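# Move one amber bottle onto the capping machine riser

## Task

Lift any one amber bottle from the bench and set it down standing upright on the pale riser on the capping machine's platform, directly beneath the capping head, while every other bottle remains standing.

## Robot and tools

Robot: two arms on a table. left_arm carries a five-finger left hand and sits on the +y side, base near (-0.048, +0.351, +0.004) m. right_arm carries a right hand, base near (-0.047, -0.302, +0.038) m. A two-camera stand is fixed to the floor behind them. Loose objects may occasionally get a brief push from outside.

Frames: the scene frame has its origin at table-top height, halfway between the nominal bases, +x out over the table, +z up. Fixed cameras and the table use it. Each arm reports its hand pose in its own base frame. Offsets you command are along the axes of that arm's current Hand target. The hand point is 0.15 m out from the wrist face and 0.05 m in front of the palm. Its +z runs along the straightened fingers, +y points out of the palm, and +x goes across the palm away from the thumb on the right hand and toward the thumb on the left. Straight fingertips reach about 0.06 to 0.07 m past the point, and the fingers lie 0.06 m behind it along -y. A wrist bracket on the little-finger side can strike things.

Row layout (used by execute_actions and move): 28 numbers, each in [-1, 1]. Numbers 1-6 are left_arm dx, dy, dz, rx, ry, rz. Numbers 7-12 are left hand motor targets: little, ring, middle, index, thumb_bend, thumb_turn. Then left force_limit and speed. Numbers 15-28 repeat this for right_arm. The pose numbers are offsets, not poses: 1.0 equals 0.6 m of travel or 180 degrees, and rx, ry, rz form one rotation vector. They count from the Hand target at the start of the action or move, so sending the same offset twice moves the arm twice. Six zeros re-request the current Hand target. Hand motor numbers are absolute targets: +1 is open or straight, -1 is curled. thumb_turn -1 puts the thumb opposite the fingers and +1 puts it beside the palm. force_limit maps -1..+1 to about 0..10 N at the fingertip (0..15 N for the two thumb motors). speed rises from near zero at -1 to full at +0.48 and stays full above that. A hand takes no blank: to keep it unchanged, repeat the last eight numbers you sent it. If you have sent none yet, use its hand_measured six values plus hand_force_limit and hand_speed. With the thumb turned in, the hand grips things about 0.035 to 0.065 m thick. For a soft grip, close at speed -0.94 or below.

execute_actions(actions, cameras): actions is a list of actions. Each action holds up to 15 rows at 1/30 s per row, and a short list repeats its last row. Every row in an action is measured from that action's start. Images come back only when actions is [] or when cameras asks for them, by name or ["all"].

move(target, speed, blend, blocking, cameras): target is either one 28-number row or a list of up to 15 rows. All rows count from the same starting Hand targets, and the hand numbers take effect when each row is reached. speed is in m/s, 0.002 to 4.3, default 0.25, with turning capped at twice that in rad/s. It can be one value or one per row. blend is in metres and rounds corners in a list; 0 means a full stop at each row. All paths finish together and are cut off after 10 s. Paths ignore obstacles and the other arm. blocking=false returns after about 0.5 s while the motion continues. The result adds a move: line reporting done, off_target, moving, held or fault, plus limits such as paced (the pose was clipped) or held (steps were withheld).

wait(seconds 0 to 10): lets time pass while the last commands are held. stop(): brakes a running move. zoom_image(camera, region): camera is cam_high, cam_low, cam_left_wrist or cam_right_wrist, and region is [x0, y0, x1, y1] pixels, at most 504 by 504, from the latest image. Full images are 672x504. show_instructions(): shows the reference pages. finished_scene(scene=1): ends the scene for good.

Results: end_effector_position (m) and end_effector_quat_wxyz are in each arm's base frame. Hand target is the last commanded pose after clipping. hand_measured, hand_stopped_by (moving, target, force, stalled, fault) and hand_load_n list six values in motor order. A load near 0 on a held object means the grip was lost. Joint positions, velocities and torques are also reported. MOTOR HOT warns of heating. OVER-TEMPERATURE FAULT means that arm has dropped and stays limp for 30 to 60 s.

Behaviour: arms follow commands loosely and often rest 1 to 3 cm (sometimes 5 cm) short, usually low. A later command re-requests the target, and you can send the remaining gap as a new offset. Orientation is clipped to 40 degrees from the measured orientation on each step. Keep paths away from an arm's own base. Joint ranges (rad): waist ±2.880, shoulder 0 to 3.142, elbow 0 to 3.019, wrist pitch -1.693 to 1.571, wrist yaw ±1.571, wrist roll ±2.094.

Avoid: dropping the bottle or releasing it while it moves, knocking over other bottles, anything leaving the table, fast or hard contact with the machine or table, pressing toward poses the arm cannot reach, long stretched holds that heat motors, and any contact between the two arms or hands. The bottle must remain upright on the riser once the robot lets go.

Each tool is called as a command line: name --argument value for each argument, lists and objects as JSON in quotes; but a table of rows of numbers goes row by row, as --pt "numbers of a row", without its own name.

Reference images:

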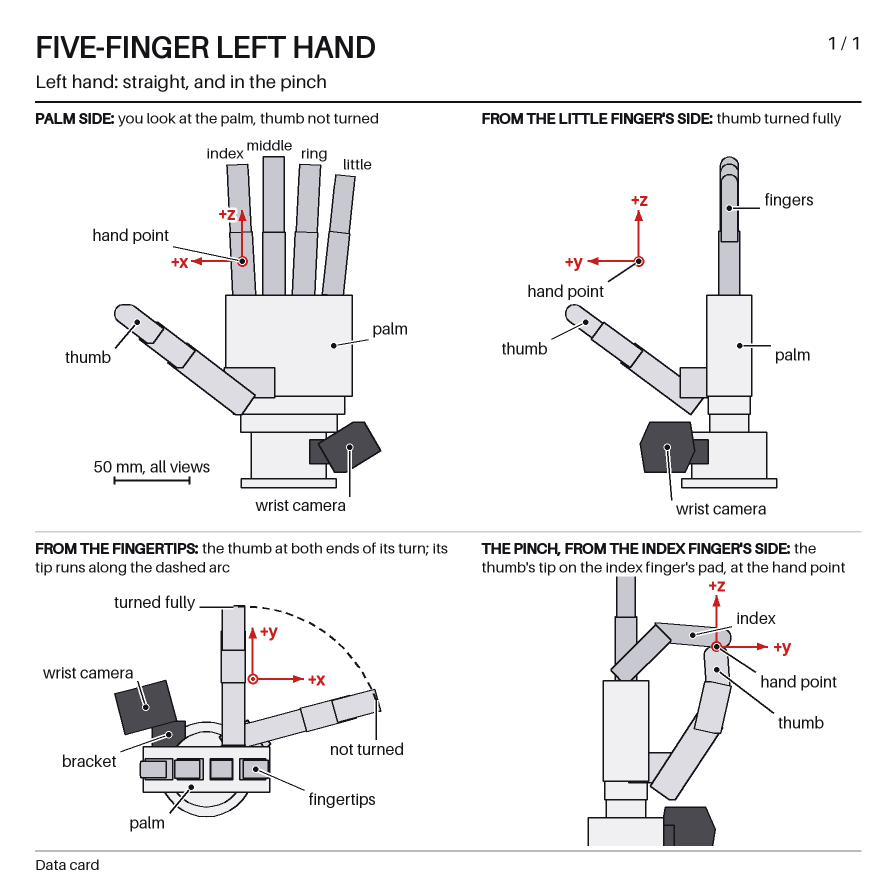

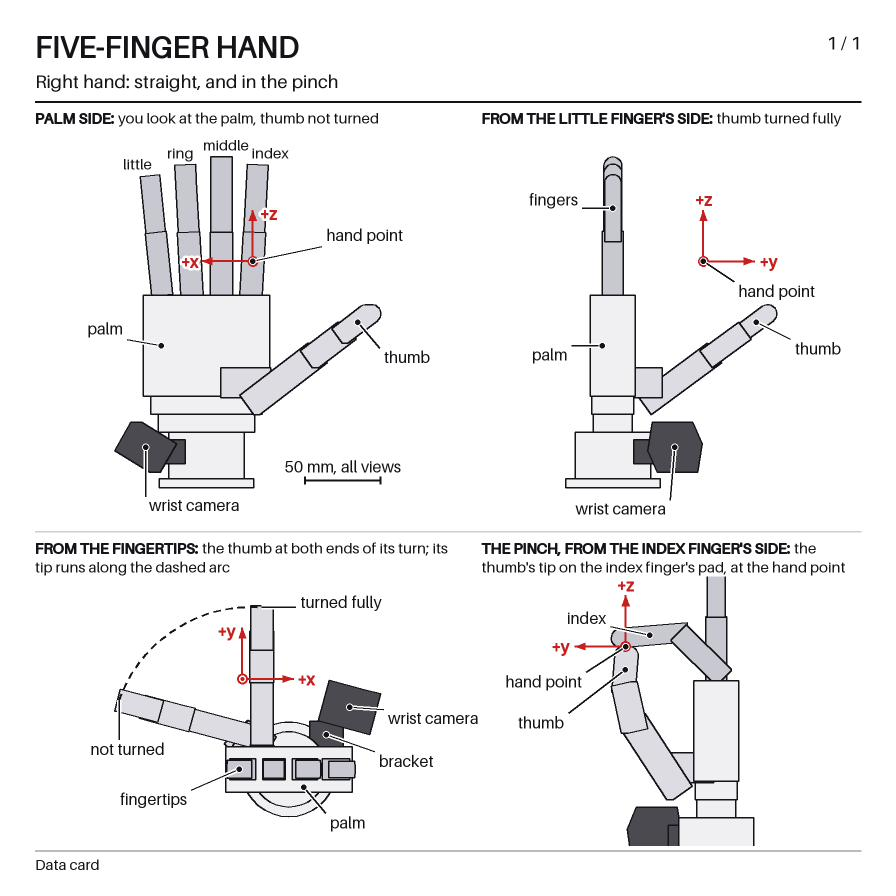

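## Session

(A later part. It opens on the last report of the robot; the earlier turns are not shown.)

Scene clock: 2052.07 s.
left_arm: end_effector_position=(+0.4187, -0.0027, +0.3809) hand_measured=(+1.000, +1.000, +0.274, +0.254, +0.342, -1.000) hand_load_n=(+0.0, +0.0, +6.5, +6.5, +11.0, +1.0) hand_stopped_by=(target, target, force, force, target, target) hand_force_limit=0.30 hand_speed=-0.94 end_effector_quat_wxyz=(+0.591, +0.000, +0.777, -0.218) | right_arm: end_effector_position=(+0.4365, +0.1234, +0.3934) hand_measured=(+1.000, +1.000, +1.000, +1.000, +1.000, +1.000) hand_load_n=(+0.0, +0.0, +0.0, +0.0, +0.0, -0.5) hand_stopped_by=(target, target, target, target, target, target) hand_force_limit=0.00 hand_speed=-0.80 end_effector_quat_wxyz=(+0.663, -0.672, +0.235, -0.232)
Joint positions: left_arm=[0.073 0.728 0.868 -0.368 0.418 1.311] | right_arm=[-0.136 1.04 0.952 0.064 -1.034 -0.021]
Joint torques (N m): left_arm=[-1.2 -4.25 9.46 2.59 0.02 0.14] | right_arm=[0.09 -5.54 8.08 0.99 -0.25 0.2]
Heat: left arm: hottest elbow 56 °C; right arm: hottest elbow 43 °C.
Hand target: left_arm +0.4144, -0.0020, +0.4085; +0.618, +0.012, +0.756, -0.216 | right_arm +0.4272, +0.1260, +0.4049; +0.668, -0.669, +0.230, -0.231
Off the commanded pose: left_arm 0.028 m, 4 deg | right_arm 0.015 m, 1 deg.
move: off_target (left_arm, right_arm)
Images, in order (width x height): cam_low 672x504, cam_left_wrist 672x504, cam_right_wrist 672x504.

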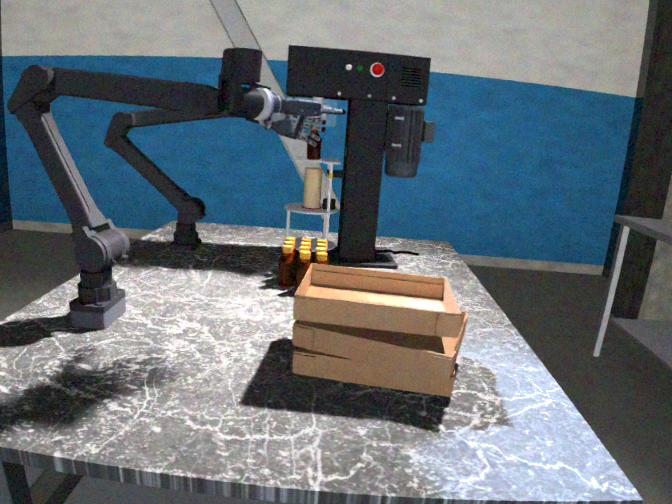

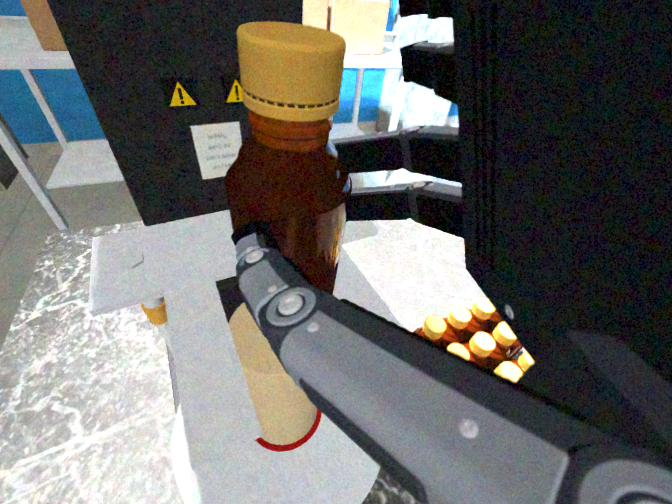

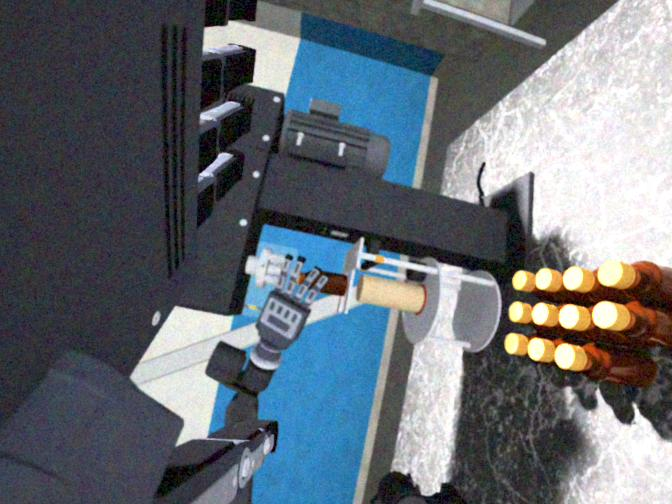

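move --target '[0.0153, 0.0067, 0.0018, -0.001, 0.0035, -0.0013, 1, 1, -0.2, -0.3, 0.34, -1, 0.3, -0.94, 0, 0, 0, 0, 0, 0, 1, 1, 1, 1, 1, 1, 0, -0.8]' --speed 0.03 --cameras '["cam_left_wrist", "cam_right_wrist", "cam_high"]'

zoom_image --camera "cam_right_wrist" --region '[300, 250, 380, 330]'

zoom_image --camera "cam_high" --region '[412, 175, 452, 215]'

zoom_image --camera "cam_left_wrist" --region '[180, 200, 420, 380]'

Scene clock: 2059.93 s.
left_arm: end_effector_position=(+0.4172, -0.0028, +0.3797) hand_measured=(+1.000, +1.000, +0.274, +0.254, +0.342, -1.000) hand_load_n=(+0.0, +0.0, +7.0, +7.0, +10.5, +2.0) hand_stopped_by=(target, target, force, force, target, target) hand_force_limit=0.30 hand_speed=-0.94 end_effector_quat_wxyz=(+0.592, +0.001, +0.776, -0.219) | right_arm: end_effector_position=(+0.4365, +0.1234, +0.3934) hand_measured=(+1.000, +1.000, +1.000, +1.000, +1.000, +1.000) hand_load_n=(+0.0, +0.0, +0.0, -0.5, +0.0, -0.5) hand_stopped_by=(target, target, target, target, target, target) hand_force_limit=0.00 hand_speed=-0.80 end_effector_quat_wxyz=(+0.663, -0.672, +0.235, -0.232)
Joint positions: left_arm=[0.075 0.722 0.861 -0.363 0.421 1.311] | right_arm=[-0.136 1.04 0.952 0.064 -1.034 -0.021]
Joint torques (N m): left_arm=[-1.14 -3.72 8.7 2.66 0.03 0.16] | right_arm=[-0.09 -5.07 8.05 0.99 -0.25 0.19]
Heat: left arm: hottest elbow 55 °C; right arm: hottest elbow 43 °C.
Hand target: left_arm +0.4144, -0.0010, +0.3985; +0.613, +0.011, +0.760, -0.216 | right_arm +0.4272, +0.1260, +0.4049; +0.668, -0.669, +0.230, -0.231
Off the commanded pose: left_arm 0.019 m, 3 deg | right_arm 0.015 m, 1 deg.
move: off_target (left_arm, right_arm)
Images, in order (width x height): cam_high 672x504, cam_left_wrist 672x504, cam_right_wrist 672x504.

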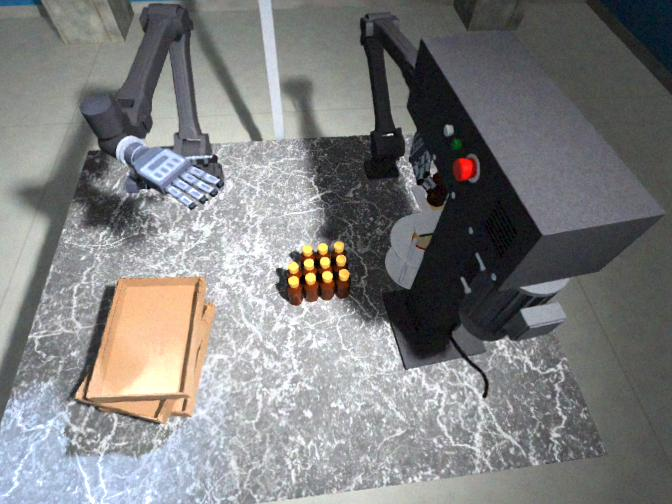

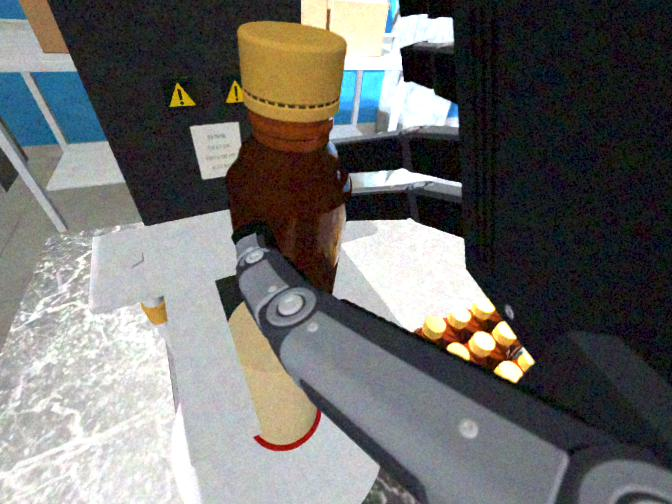

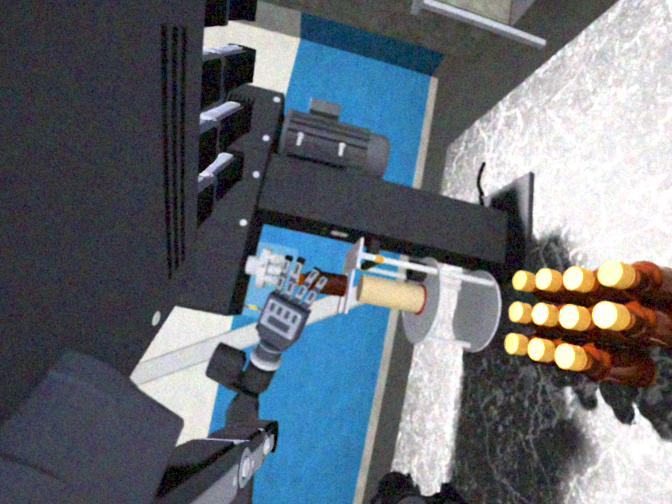

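Scaled by 6.300.

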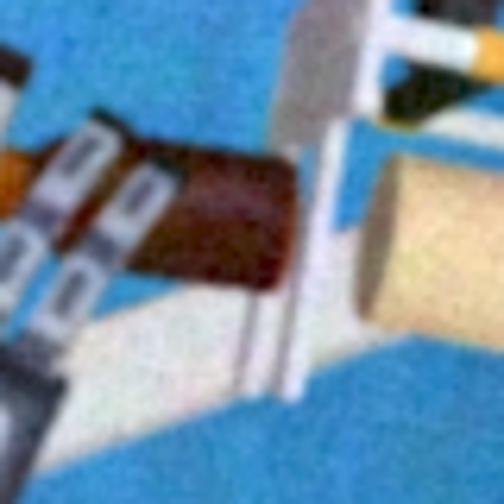

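Scaled by 12.600.

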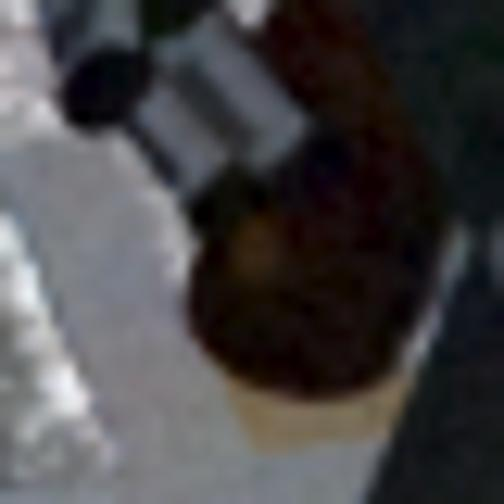

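Scaled by 2.100.

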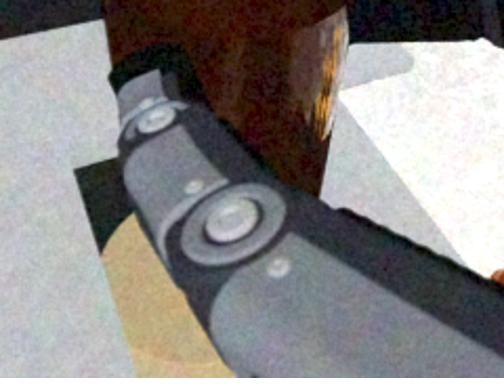

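move --target '[-0.0275, 0.0007, -0.0076, 0, 0, 0, 1, 1, -0.2, -0.3, 0.34, -1, 0.3, -0.94, 0, 0, 0, 0, 0, 0, 1, 1, 1, 1, 1, 1, 0, -0.8]' --speed 0.03

Scene clock: 2073.30 s.
left_arm: end_effector_position=(+0.4163, -0.0015, +0.3792) hand_measured=(+1.000, +1.000, +0.274, +0.254, +0.342, -1.000) hand_load_n=(+0.0, +0.0, +7.0, +7.5, +11.0, +2.0) hand_stopped_by=(target, target, force, force, target, target) hand_force_limit=0.30 hand_speed=-0.94 end_effector_quat_wxyz=(+0.589, +0.004, +0.776, -0.226) | right_arm: end_effector_position=(+0.4365, +0.1234, +0.3934) hand_measured=(+1.000, +1.000, +1.000, +1.000, +1.000, +1.000) hand_load_n=(+0.0, +0.0, +0.0, +0.0, +0.0, -0.5) hand_stopped_by=(target, target, target, target, target, target) hand_force_limit=0.00 hand_speed=-0.80 end_effector_quat_wxyz=(+0.663, -0.672, +0.235, -0.232)
Joint positions: left_arm=[0.095 0.722 0.861 -0.366 0.456 1.311] | right_arm=[-0.136 1.04 0.952 0.064 -1.034 -0.021]
Joint torques (N m): left_arm=[-1.03 -3.08 12.14 1.25 -0.08 0.21] | right_arm=[-0.03 -4.95 8.03 0.98 -0.23 0.22]
Heat: left arm: hottest elbow 52 °C; right arm: hottest elbow 43 °C.
Hand target: left_arm +0.4144, +0.0050, +0.4145; +0.613, +0.011, +0.760, -0.216 | right_arm +0.4272, +0.1260, +0.4049; +0.668, -0.669, +0.230, -0.231
Off the commanded pose: left_arm 0.036 m, 4 deg | right_arm 0.015 m, 1 deg.
move: off_target (left_arm, right_arm)

wait --seconds 0.1 --cameras '["all"]'

zoom_image --camera "cam_high" --region '[412, 175, 452, 215]'

zoom_image --camera "cam_left_wrist" --region '[180, 200, 420, 380]'

zoom_image --camera "cam_right_wrist" --region '[300, 250, 380, 330]'

zoom_image --camera "cam_low" --region '[280, 120, 350, 190]'

Scene clock: 2079.93 s.
left_arm: end_effector_position=(+0.4163, -0.0015, +0.3792) hand_measured=(+1.000, +1.000, +0.274, +0.254, +0.342, -1.000) hand_load_n=(+0.0, +0.0, +7.0, +7.5, +11.0, +2.0) hand_stopped_by=(target, target, force, force, target, target) hand_force_limit=0.30 hand_speed=-0.94 end_effector_quat_wxyz=(+0.589, +0.004, +0.776, -0.226) | right_arm: end_effector_position=(+0.4365, +0.1234, +0.3934) hand_measured=(+1.000, +1.000, +1.000, +1.000, +1.000, +1.000) hand_load_n=(+0.0, +0.0, -0.5, -0.5, +0.0, +0.0) hand_stopped_by=(target, target, target, target, target, target) hand_force_limit=0.00 hand_speed=-0.80 end_effector_quat_wxyz=(+0.663, -0.672, +0.235, -0.232)
Joint positions: left_arm=[0.095 0.722 0.861 -0.366 0.456 1.311] | right_arm=[-0.136 1.04 0.952 0.064 -1.034 -0.021]
Joint torques (N m): left_arm=[-1.03 -3.08 12.14 1.26 -0.08 0.2] | right_arm=[-0.09 -5.19 8.02 0.91 -0.23 0.18]
Heat: left arm: hottest elbow 51 °C; right arm: hottest elbow 43 °C.
Hand target: left_arm +0.4144, +0.0050, +0.4145; +0.613, +0.011, +0.760, -0.216 | right_arm +0.4272, +0.1260, +0.4049; +0.668, -0.669, +0.230, -0.231
Off the commanded pose: left_arm 0.036 m, 4 deg | right_arm 0.015 m, 1 deg.
wait: 0.10 s; at rest from the start

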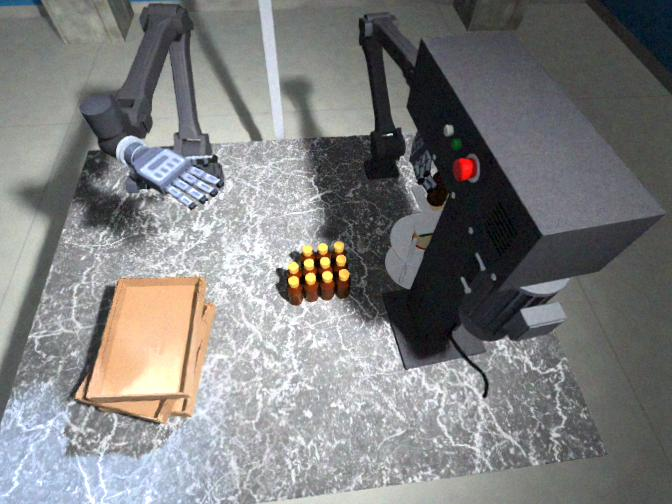

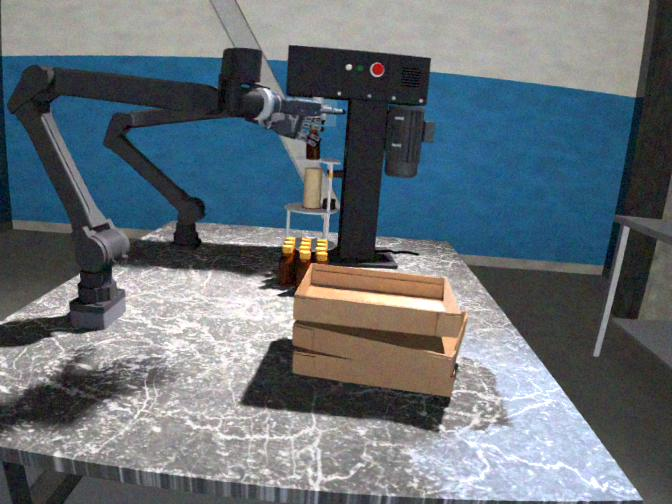

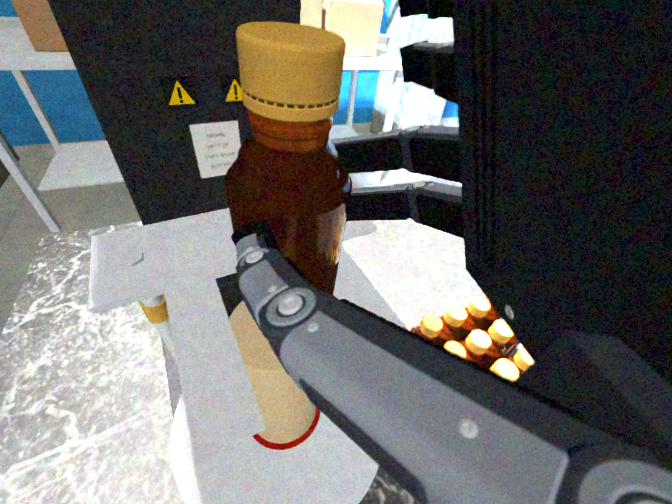

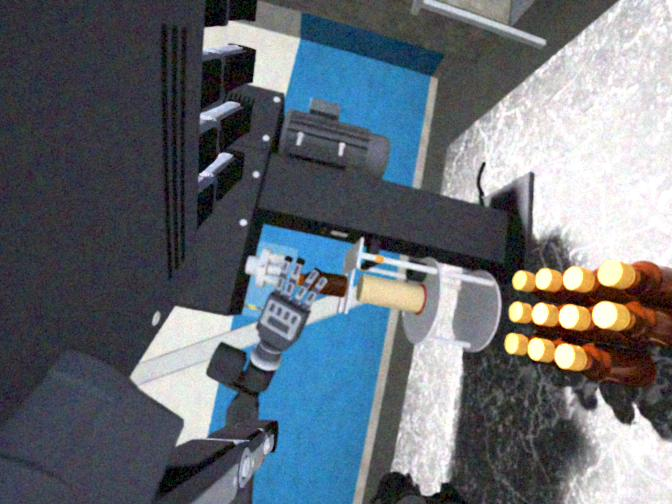

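Scaled by 12.600.

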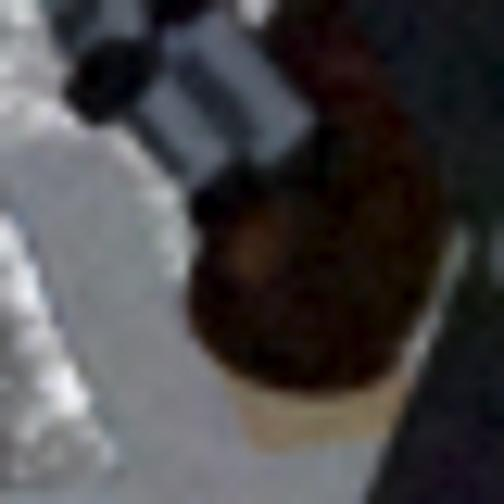

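Scaled by 2.100.

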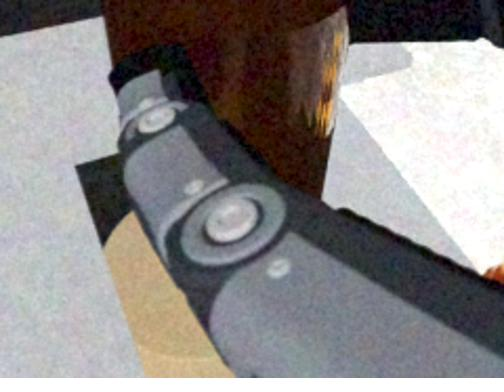

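Scaled by 6.300.

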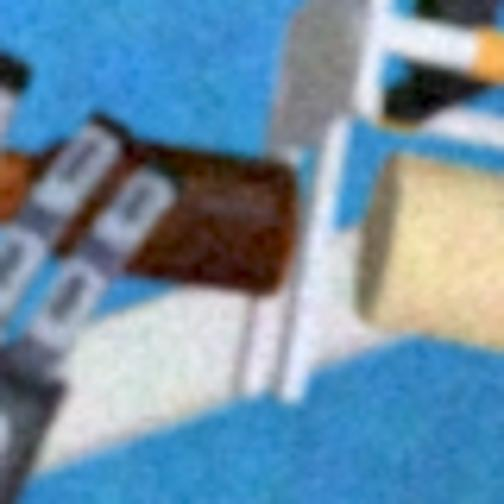

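Scaled by 7.200.

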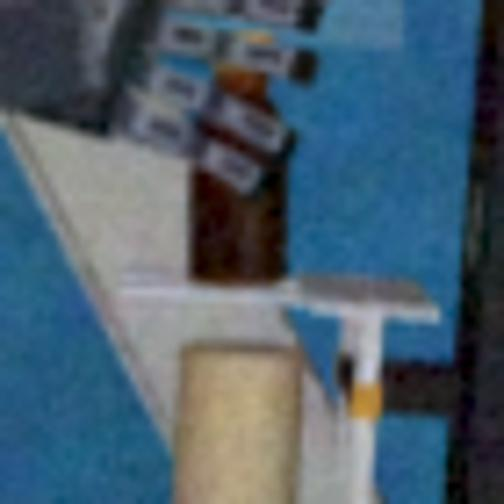

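move --target '[-0.0154, 0.0053, -0.0039, -0.0012, 0.0033, 0.0004, 1, 1, -0.2, -0.3, 0.34, -1, 0.3, -0.94, 0, 0, 0, 0, 0, 0, 1, 1, 1, 1, 1, 1, 0, -0.8]' --speed 0.03 --cameras '["cam_high", "cam_left_wrist"]'

zoom_image --camera "cam_high" --region '[412, 175, 452, 215]'

Scene clock: 2086.23 s.
left_arm: end_effector_position=(+0.4125, +0.0059, +0.3678) hand_measured=(+1.000, +1.000, +0.274, +0.254, +0.342, -1.000) hand_load_n=(+0.0, +0.0, +6.5, +6.0, +11.0, +1.5) hand_stopped_by=(target, target, force, force, target, target) hand_force_limit=0.30 hand_speed=-0.94 end_effector_quat_wxyz=(+0.569, -0.010, +0.790, -0.227) | right_arm: end_effector_position=(+0.4365, +0.1234, +0.3934) hand_measured=(+1.000, +1.000, +1.000, +1.000, +1.000, +1.000) hand_load_n=(+0.0, +0.0, +0.0, +0.0, +0.0, -0.5) hand_stopped_by=(target, target, target, target, target, target) hand_force_limit=0.00 hand_speed=-0.80 end_effector_quat_wxyz=(+0.663, -0.672, +0.235, -0.232)
Joint positions: left_arm=[0.121 0.732 0.87 -0.422 0.471 1.311] | right_arm=[-0.136 1.04 0.952 0.064 -1.034 -0.021]
Joint torques (N m): left_arm=[-1.14 -3.19 13.87 1.95 -0.07 0.31] | right_arm=[0.32 -5.13 8.08 0.95 -0.24 0.19]
Heat: left arm: hottest elbow 51 °C; right arm: hottest elbow 43 °C.
Hand target: left_arm +0.4154, +0.0110, +0.4225; +0.609, +0.011, +0.763, -0.214 | right_arm +0.4272, +0.1260, +0.4049; +0.668, -0.669, +0.230, -0.231
Off the commanded pose: left_arm 0.055 m, 6 deg | right_arm 0.015 m, 1 deg.
move: off_target (left_arm, right_arm)
Images, in order (width x height): cam_high 672x504, cam_left_wrist 672x504.

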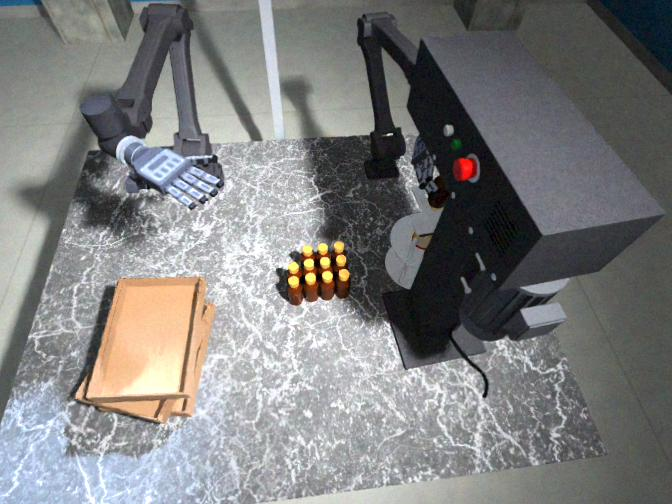

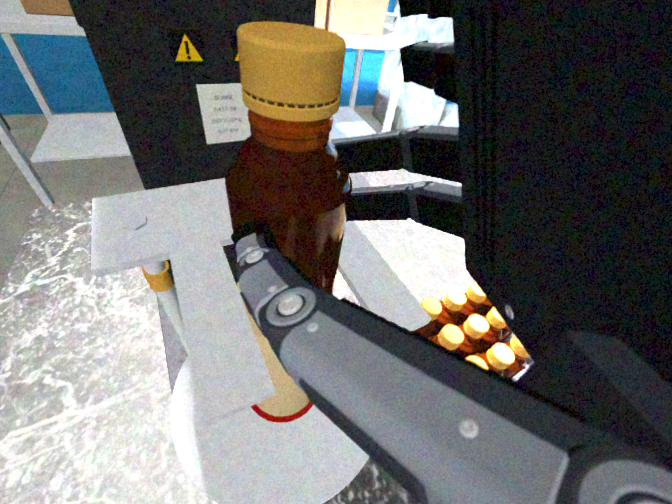

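Scaled by 12.600.

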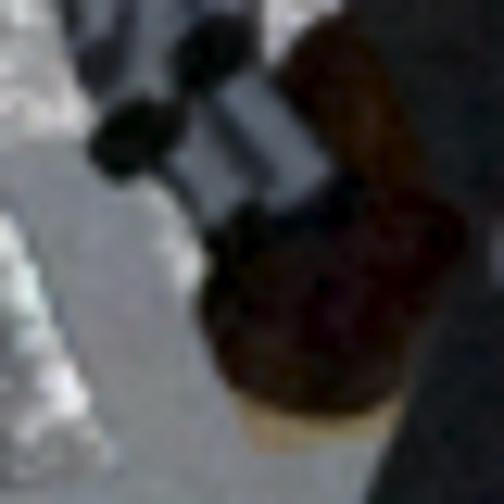

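wait --seconds 0.1 --cameras '["all"]'

zoom_image --camera "cam_left_wrist" --region '[180, 200, 440, 400]'

zoom_image --camera "cam_right_wrist" --region '[300, 250, 380, 330]'

zoom_image --camera "cam_low" --region '[280, 120, 350, 190]'

Scene clock: 2093.63 s.
left_arm: end_effector_position=(+0.4125, +0.0059, +0.3678) hand_measured=(+1.000, +1.000, +0.274, +0.254, +0.342, -1.000) hand_load_n=(+0.0, +0.0, +6.5, +6.5, +11.0, +1.5) hand_stopped_by=(target, target, force, force, target, target) hand_force_limit=0.30 hand_speed=-0.94 end_effector_quat_wxyz=(+0.569, -0.010, +0.790, -0.227) | right_arm: end_effector_position=(+0.4365, +0.1234, +0.3934) hand_measured=(+1.000, +1.000, +1.000, +1.000, +1.000, +1.000) hand_load_n=(+0.0, +0.0, +0.0, +0.0, +0.0, +0.0) hand_stopped_by=(target, target, target, target, target, target) hand_force_limit=0.00 hand_speed=-0.80 end_effector_quat_wxyz=(+0.663, -0.672, +0.235, -0.232)
Joint positions: left_arm=[0.121 0.732 0.87 -0.422 0.471 1.311] | right_arm=[-0.136 1.04 0.952 0.064 -1.034 -0.021]
Joint torques (N m): left_arm=[-1.2 -3.19 13.81 1.95 -0.06 0.31] | right_arm=[0.44 -5.19 8.06 1.06 -0.25 0.2]
Heat: left arm: hottest elbow 53 °C; right arm: hottest elbow 43 °C.
Hand target: left_arm +0.4154, +0.0110, +0.4225; +0.609, +0.011, +0.763, -0.214 | right_arm +0.4272, +0.1260, +0.4049; +0.668, -0.669, +0.230, -0.231
Off the commanded pose: left_arm 0.055 m, 6 deg | right_arm 0.015 m, 1 deg.
wait: 0.10 s; at rest from the start

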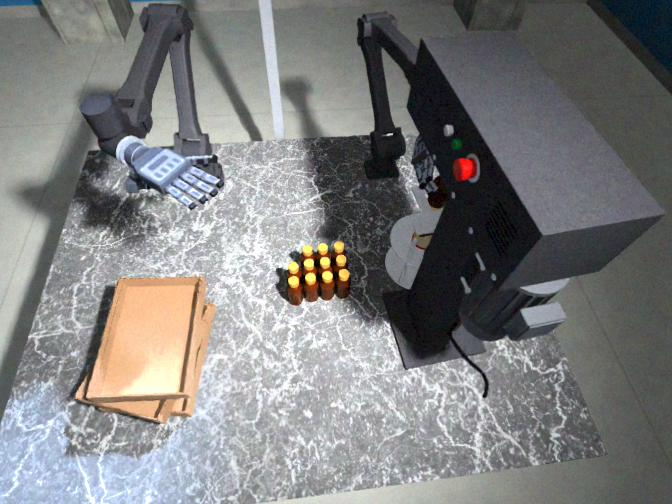

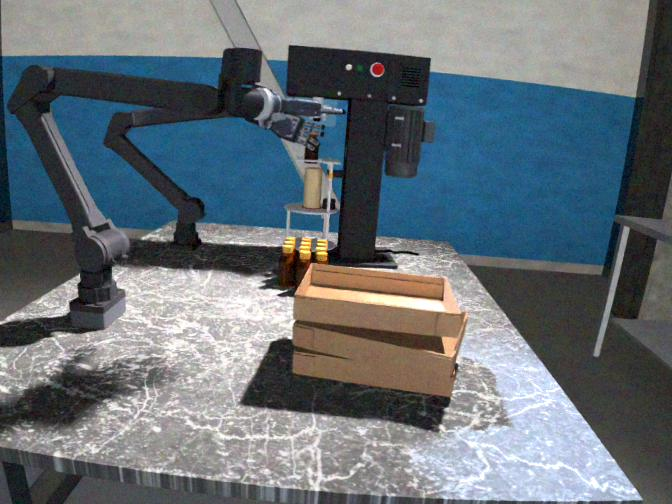

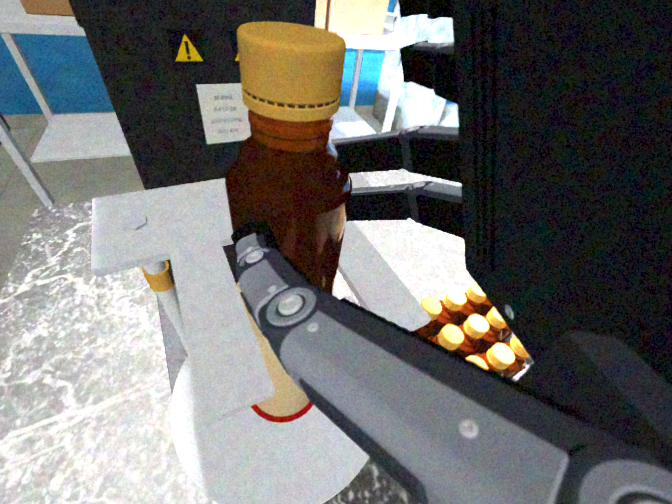

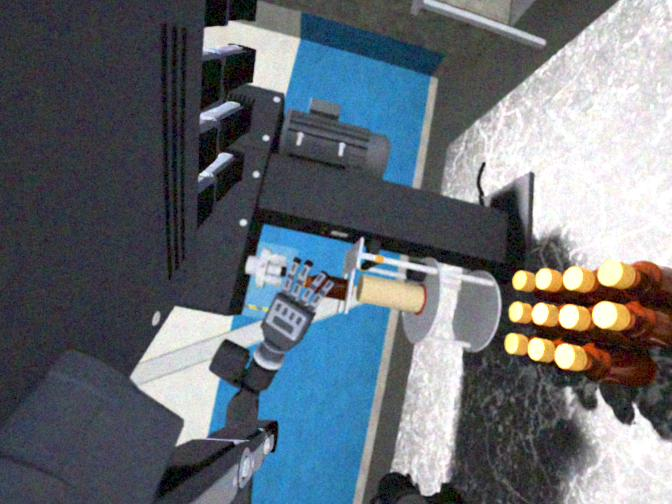

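Scaled by 1.938.

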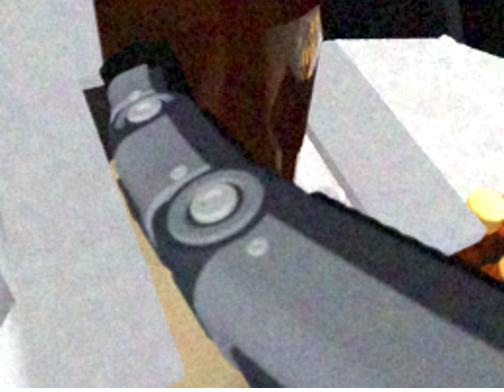

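Scaled by 6.300.

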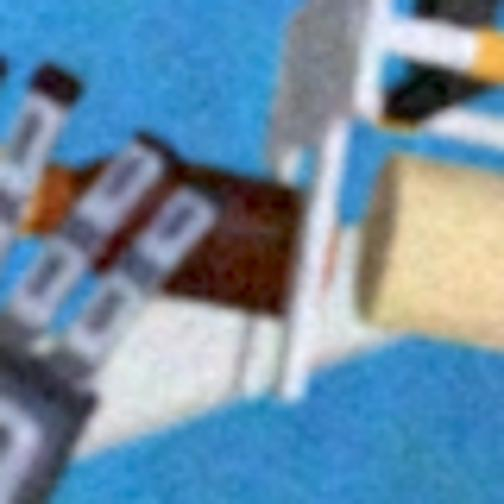

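Scaled by 7.200.

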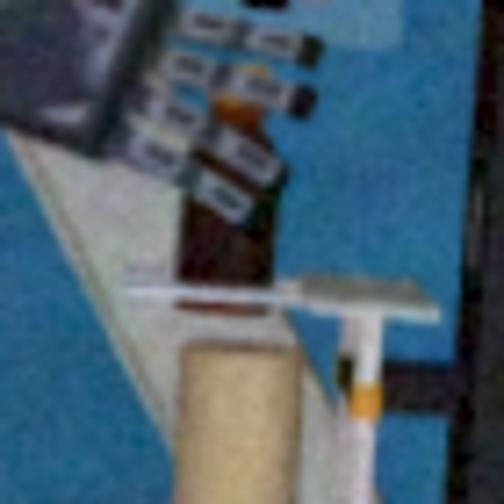

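move --target '[-0.0131, 0.0031, 0.008, 0.0015, -0.0088, 0.0082, 1, 1, -0.2, -0.3, 0.34, -1, 0.3, -0.94, 0, 0, 0, 0, 0, 0, 1, 1, 1, 1, 1, 1, 0, -0.8]' --speed 0.03 --cameras '["all"]'

zoom_image --camera "cam_right_wrist" --region '[300, 250, 380, 330]'

zoom_image --camera "cam_low" --region '[280, 120, 350, 190]'

zoom_image --camera "cam_high" --region '[412, 175, 452, 215]'

Scene clock: 2107.30 s.
left_arm: end_effector_position=(+0.4129, +0.0059, +0.3672) hand_measured=(+1.000, +1.000, +0.274, +0.254, +0.342, -1.000) hand_load_n=(+0.0, +0.0, +6.5, +6.5, +11.5, +1.5) hand_stopped_by=(target, target, force, force, target, target) hand_force_limit=0.30 hand_speed=-0.94 end_effector_quat_wxyz=(+0.569, -0.010, +0.791, -0.227) | right_arm: end_effector_position=(+0.4365, +0.1234, +0.3934) hand_measured=(+1.000, +1.000, +1.000, +1.000, +1.000, +1.000) hand_load_n=(+0.0, -0.5, +0.0, -0.5, +0.0, +0.0) hand_stopped_by=(target, target, target, target, target, target) hand_force_limit=0.00 hand_speed=-0.80 end_effector_quat_wxyz=(+0.663, -0.672, +0.235, -0.232)
Joint positions: left_arm=[0.121 0.733 0.87 -0.422 0.471 1.311] | right_arm=[-0.136 1.04 0.952 0.064 -1.034 -0.021]
Joint torques (N m): left_arm=[-1.2 -2.96 13.44 3.58 -0.12 0.42] | right_arm=[0.21 -5.19 8.05 0.99 -0.23 0.19]
Heat: left arm: hottest elbow 55 °C; right arm: hottest elbow 43 °C.
Hand target: left_arm +0.4224, +0.0130, +0.4285; +0.622, +0.020, +0.754, -0.208 | right_arm +0.4272, +0.1260, +0.4049; +0.668, -0.669, +0.230, -0.231
Off the commanded pose: left_arm 0.062 m, 8 deg | right_arm 0.015 m, 1 deg.
move: off_target (left_arm, right_arm)

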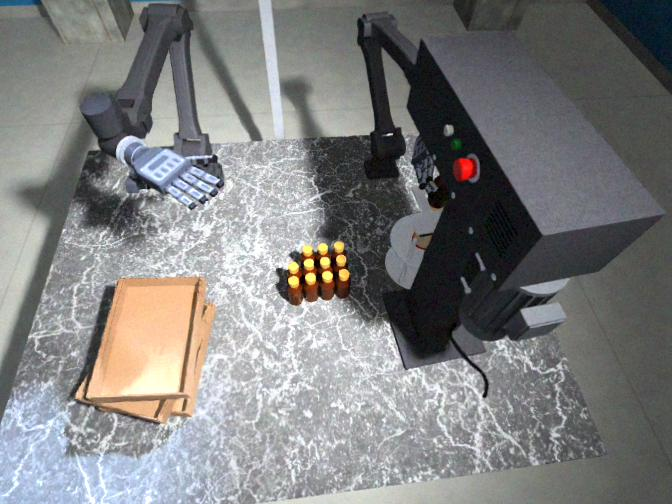

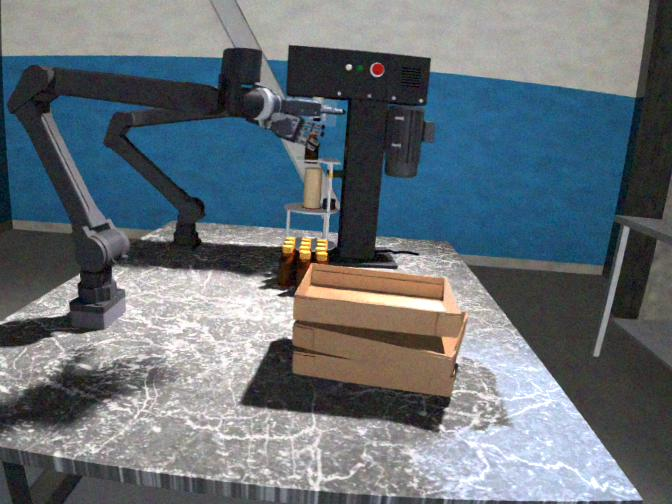

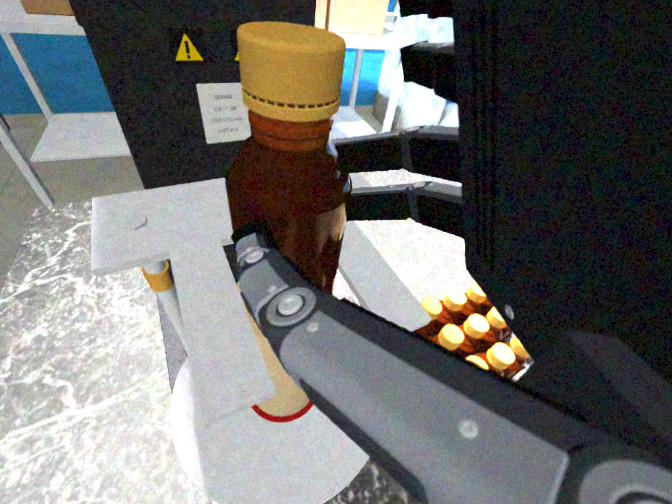

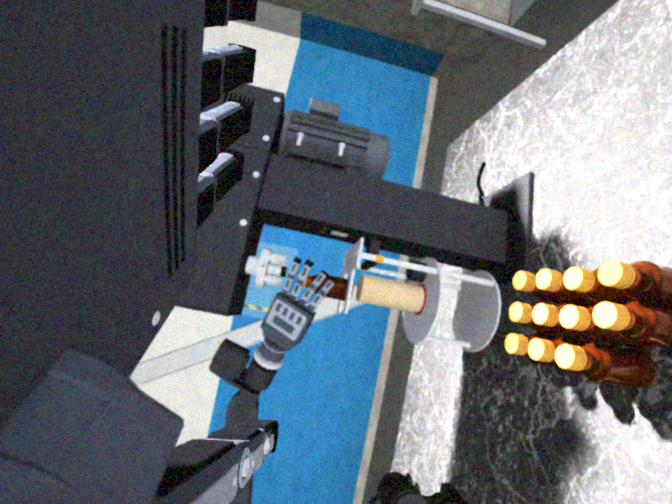

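Scaled by 6.300.

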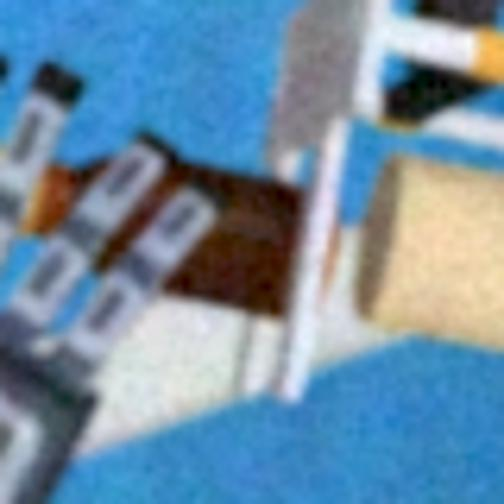

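Scaled by 7.200.

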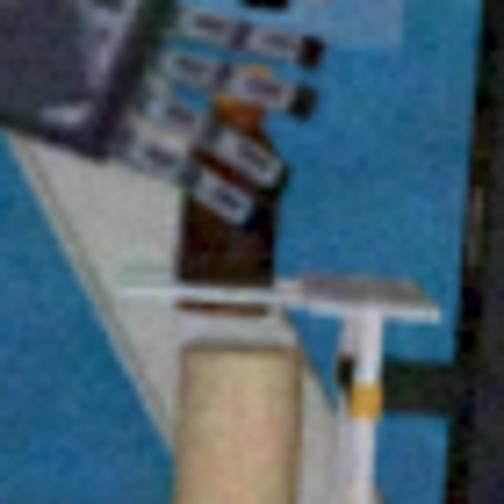

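Scaled by 12.600.

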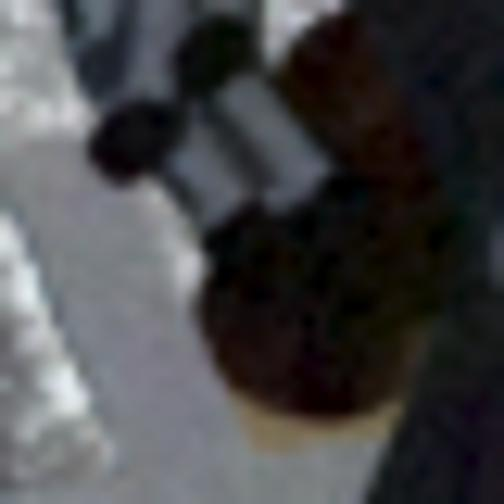

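move --target '[-0.0201, 0.0023, 0.0124, 0.0005, -0.0036, 0.004, 1, 1, -0.2, -0.3, 0.34, -1, 0.3, -0.94, 0, 0, 0, 0, 0, 0, 1, 1, 1, 1, 1, 1, 0, -0.8]' --speed 0.03

Scene clock: 2114.47 s.
left_arm: end_effector_position=(+0.4193, +0.0078, +0.3602) hand_measured=(+1.000, +1.000, +0.274, +0.254, +0.342, -1.000) hand_load_n=(+0.0, +0.0, +6.5, +6.5, +11.0, +1.0) hand_stopped_by=(target, target, force, force, target, target) hand_force_limit=0.30 hand_speed=-0.94 end_effector_quat_wxyz=(+0.563, -0.011, +0.795, -0.225) | right_arm: end_effector_position=(+0.4365, +0.1234, +0.3934) hand_measured=(+1.000, +1.000, +1.000, +1.000, +1.000, +1.000) hand_load_n=(+0.0, -0.5, +0.0, +0.0, +0.0, -0.5) hand_stopped_by=(target, target, target, target, target, target) hand_force_limit=0.00 hand_speed=-0.80 end_effector_quat_wxyz=(+0.663, -0.672, +0.235, -0.232)
Joint positions: left_arm=[0.122 0.756 0.87 -0.414 0.47 1.315] | right_arm=[-0.136 1.04 0.952 0.064 -1.034 -0.021]
Joint torques (N m): left_arm=[-1.26 -3.37 15.1 3.69 -0.14 0.44] | right_arm=[-0.21 -5.07 8.12 1.03 -0.25 0.22]
Heat: left arm: hottest elbow 56 °C; right arm: hottest elbow 43 °C.
Hand target: left_arm +0.4324, +0.0145, +0.4385; +0.628, +0.024, +0.750, -0.205 | right_arm +0.4272, +0.1260, +0.4049; +0.668, -0.669, +0.230, -0.231
Off the commanded pose: left_arm 0.080 m, 10 deg | right_arm 0.015 m, 1 deg.
move: off_target (left_arm, right_arm)

move --target '[-0.0099, -0.0023, 0.0003, 0.0026, -0.0129, 0.0087, 1, 1, -0.2, -0.3, 0.34, -1, 0.3, -0.94, 0, 0, 0, 0, 0, 0, 1, 1, 1, 1, 1, 1, 0, -0.8]' --speed 0.03 --cameras '["all"]'

zoom_image --camera "cam_right_wrist" --region '[300, 250, 380, 330]'

zoom_image --camera "cam_low" --region '[280, 120, 350, 190]'

zoom_image --camera "cam_high" --region '[412, 175, 452, 215]'

Scene clock: 2126.53 s.
left_arm: end_effector_position=(+0.4258, +0.0089, +0.3738) hand_measured=(+1.000, +1.000, +0.274, +0.254, +0.342, -1.000) hand_load_n=(+0.0, +0.0, +6.5, +6.5, +11.0, +1.5) hand_stopped_by=(target, target, force, force, target, target) hand_force_limit=0.30 hand_speed=-0.94 end_effector_quat_wxyz=(+0.585, -0.004, +0.780, -0.222) | right_arm: end_effector_position=(+0.4365, +0.1234, +0.3934) hand_measured=(+1.000, +1.000, +1.000, +1.000, +1.000, +1.000) hand_load_n=(+0.0, +0.0, +0.0, +0.0, +0.0, -0.5) hand_stopped_by=(target, target, target, target, target, target) hand_force_limit=0.00 hand_speed=-0.80 end_effector_quat_wxyz=(+0.663, -0.672, +0.235, -0.232)
Joint positions: left_arm=[0.121 0.756 0.87 -0.359 0.465 1.315] | right_arm=[-0.136 1.04 0.952 0.064 -1.034 -0.021]
Joint torques (N m): left_arm=[-1.49 -3.84 13.76 3.81 -0.14 0.49] | right_arm=[-0.26 -5.25 8.08 1.01 -0.25 0.21]
Heat: left arm: hottest elbow 58 °C; right arm: hottest elbow 43 °C.
Hand target: left_arm +0.4334, +0.0145, +0.4445; +0.646, +0.032, +0.736, -0.200 | right_arm +0.4272, +0.1260, +0.4049; +0.668, -0.669, +0.230, -0.231
Off the commanded pose: left_arm 0.071 m, 10 deg | right_arm 0.015 m, 1 deg.
move: off_target (left_arm, right_arm)

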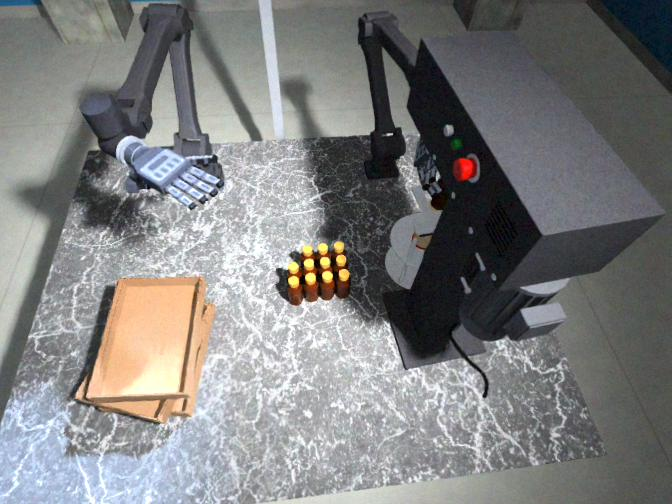

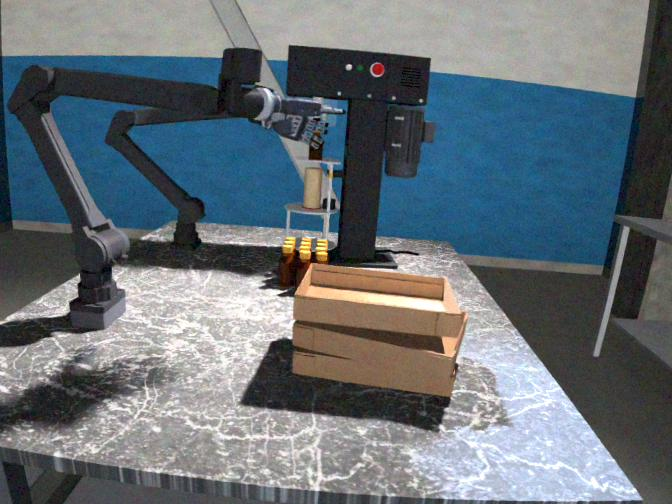

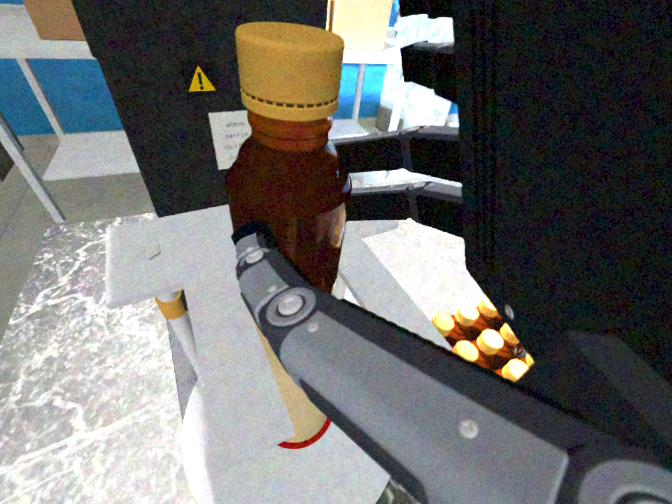

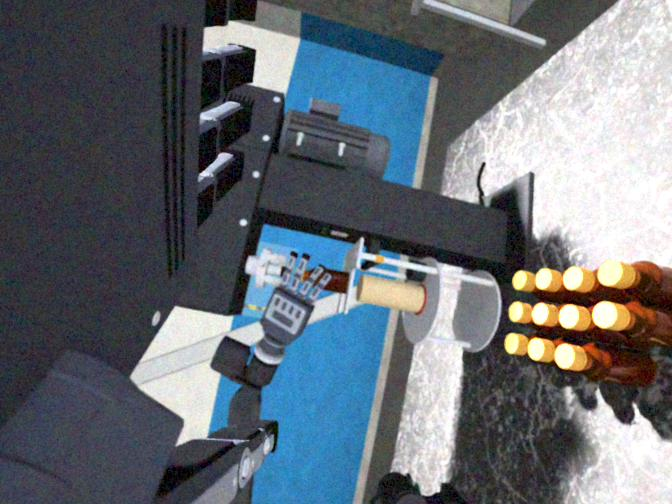

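Scaled by 6.300.

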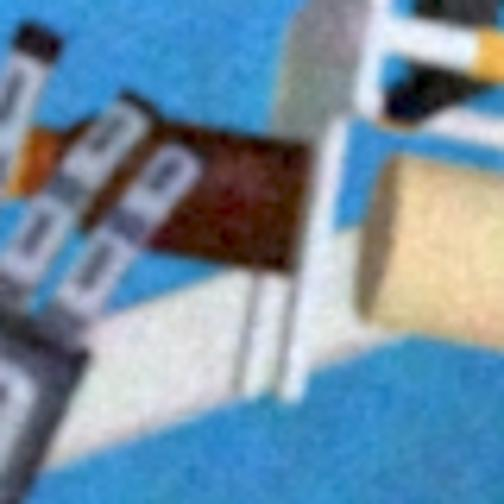

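Scaled by 7.200.

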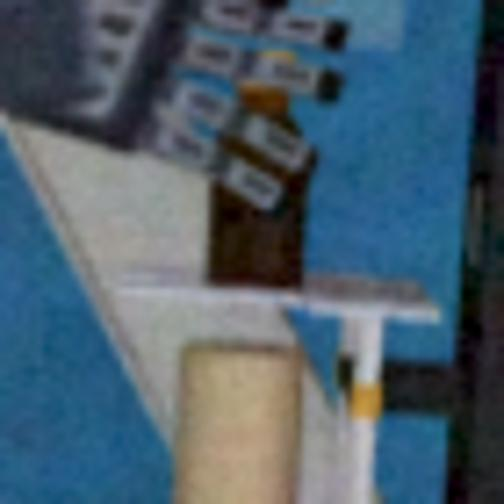

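Scaled by 12.600.

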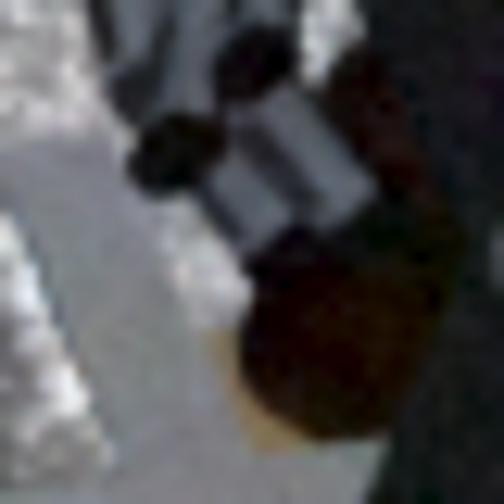

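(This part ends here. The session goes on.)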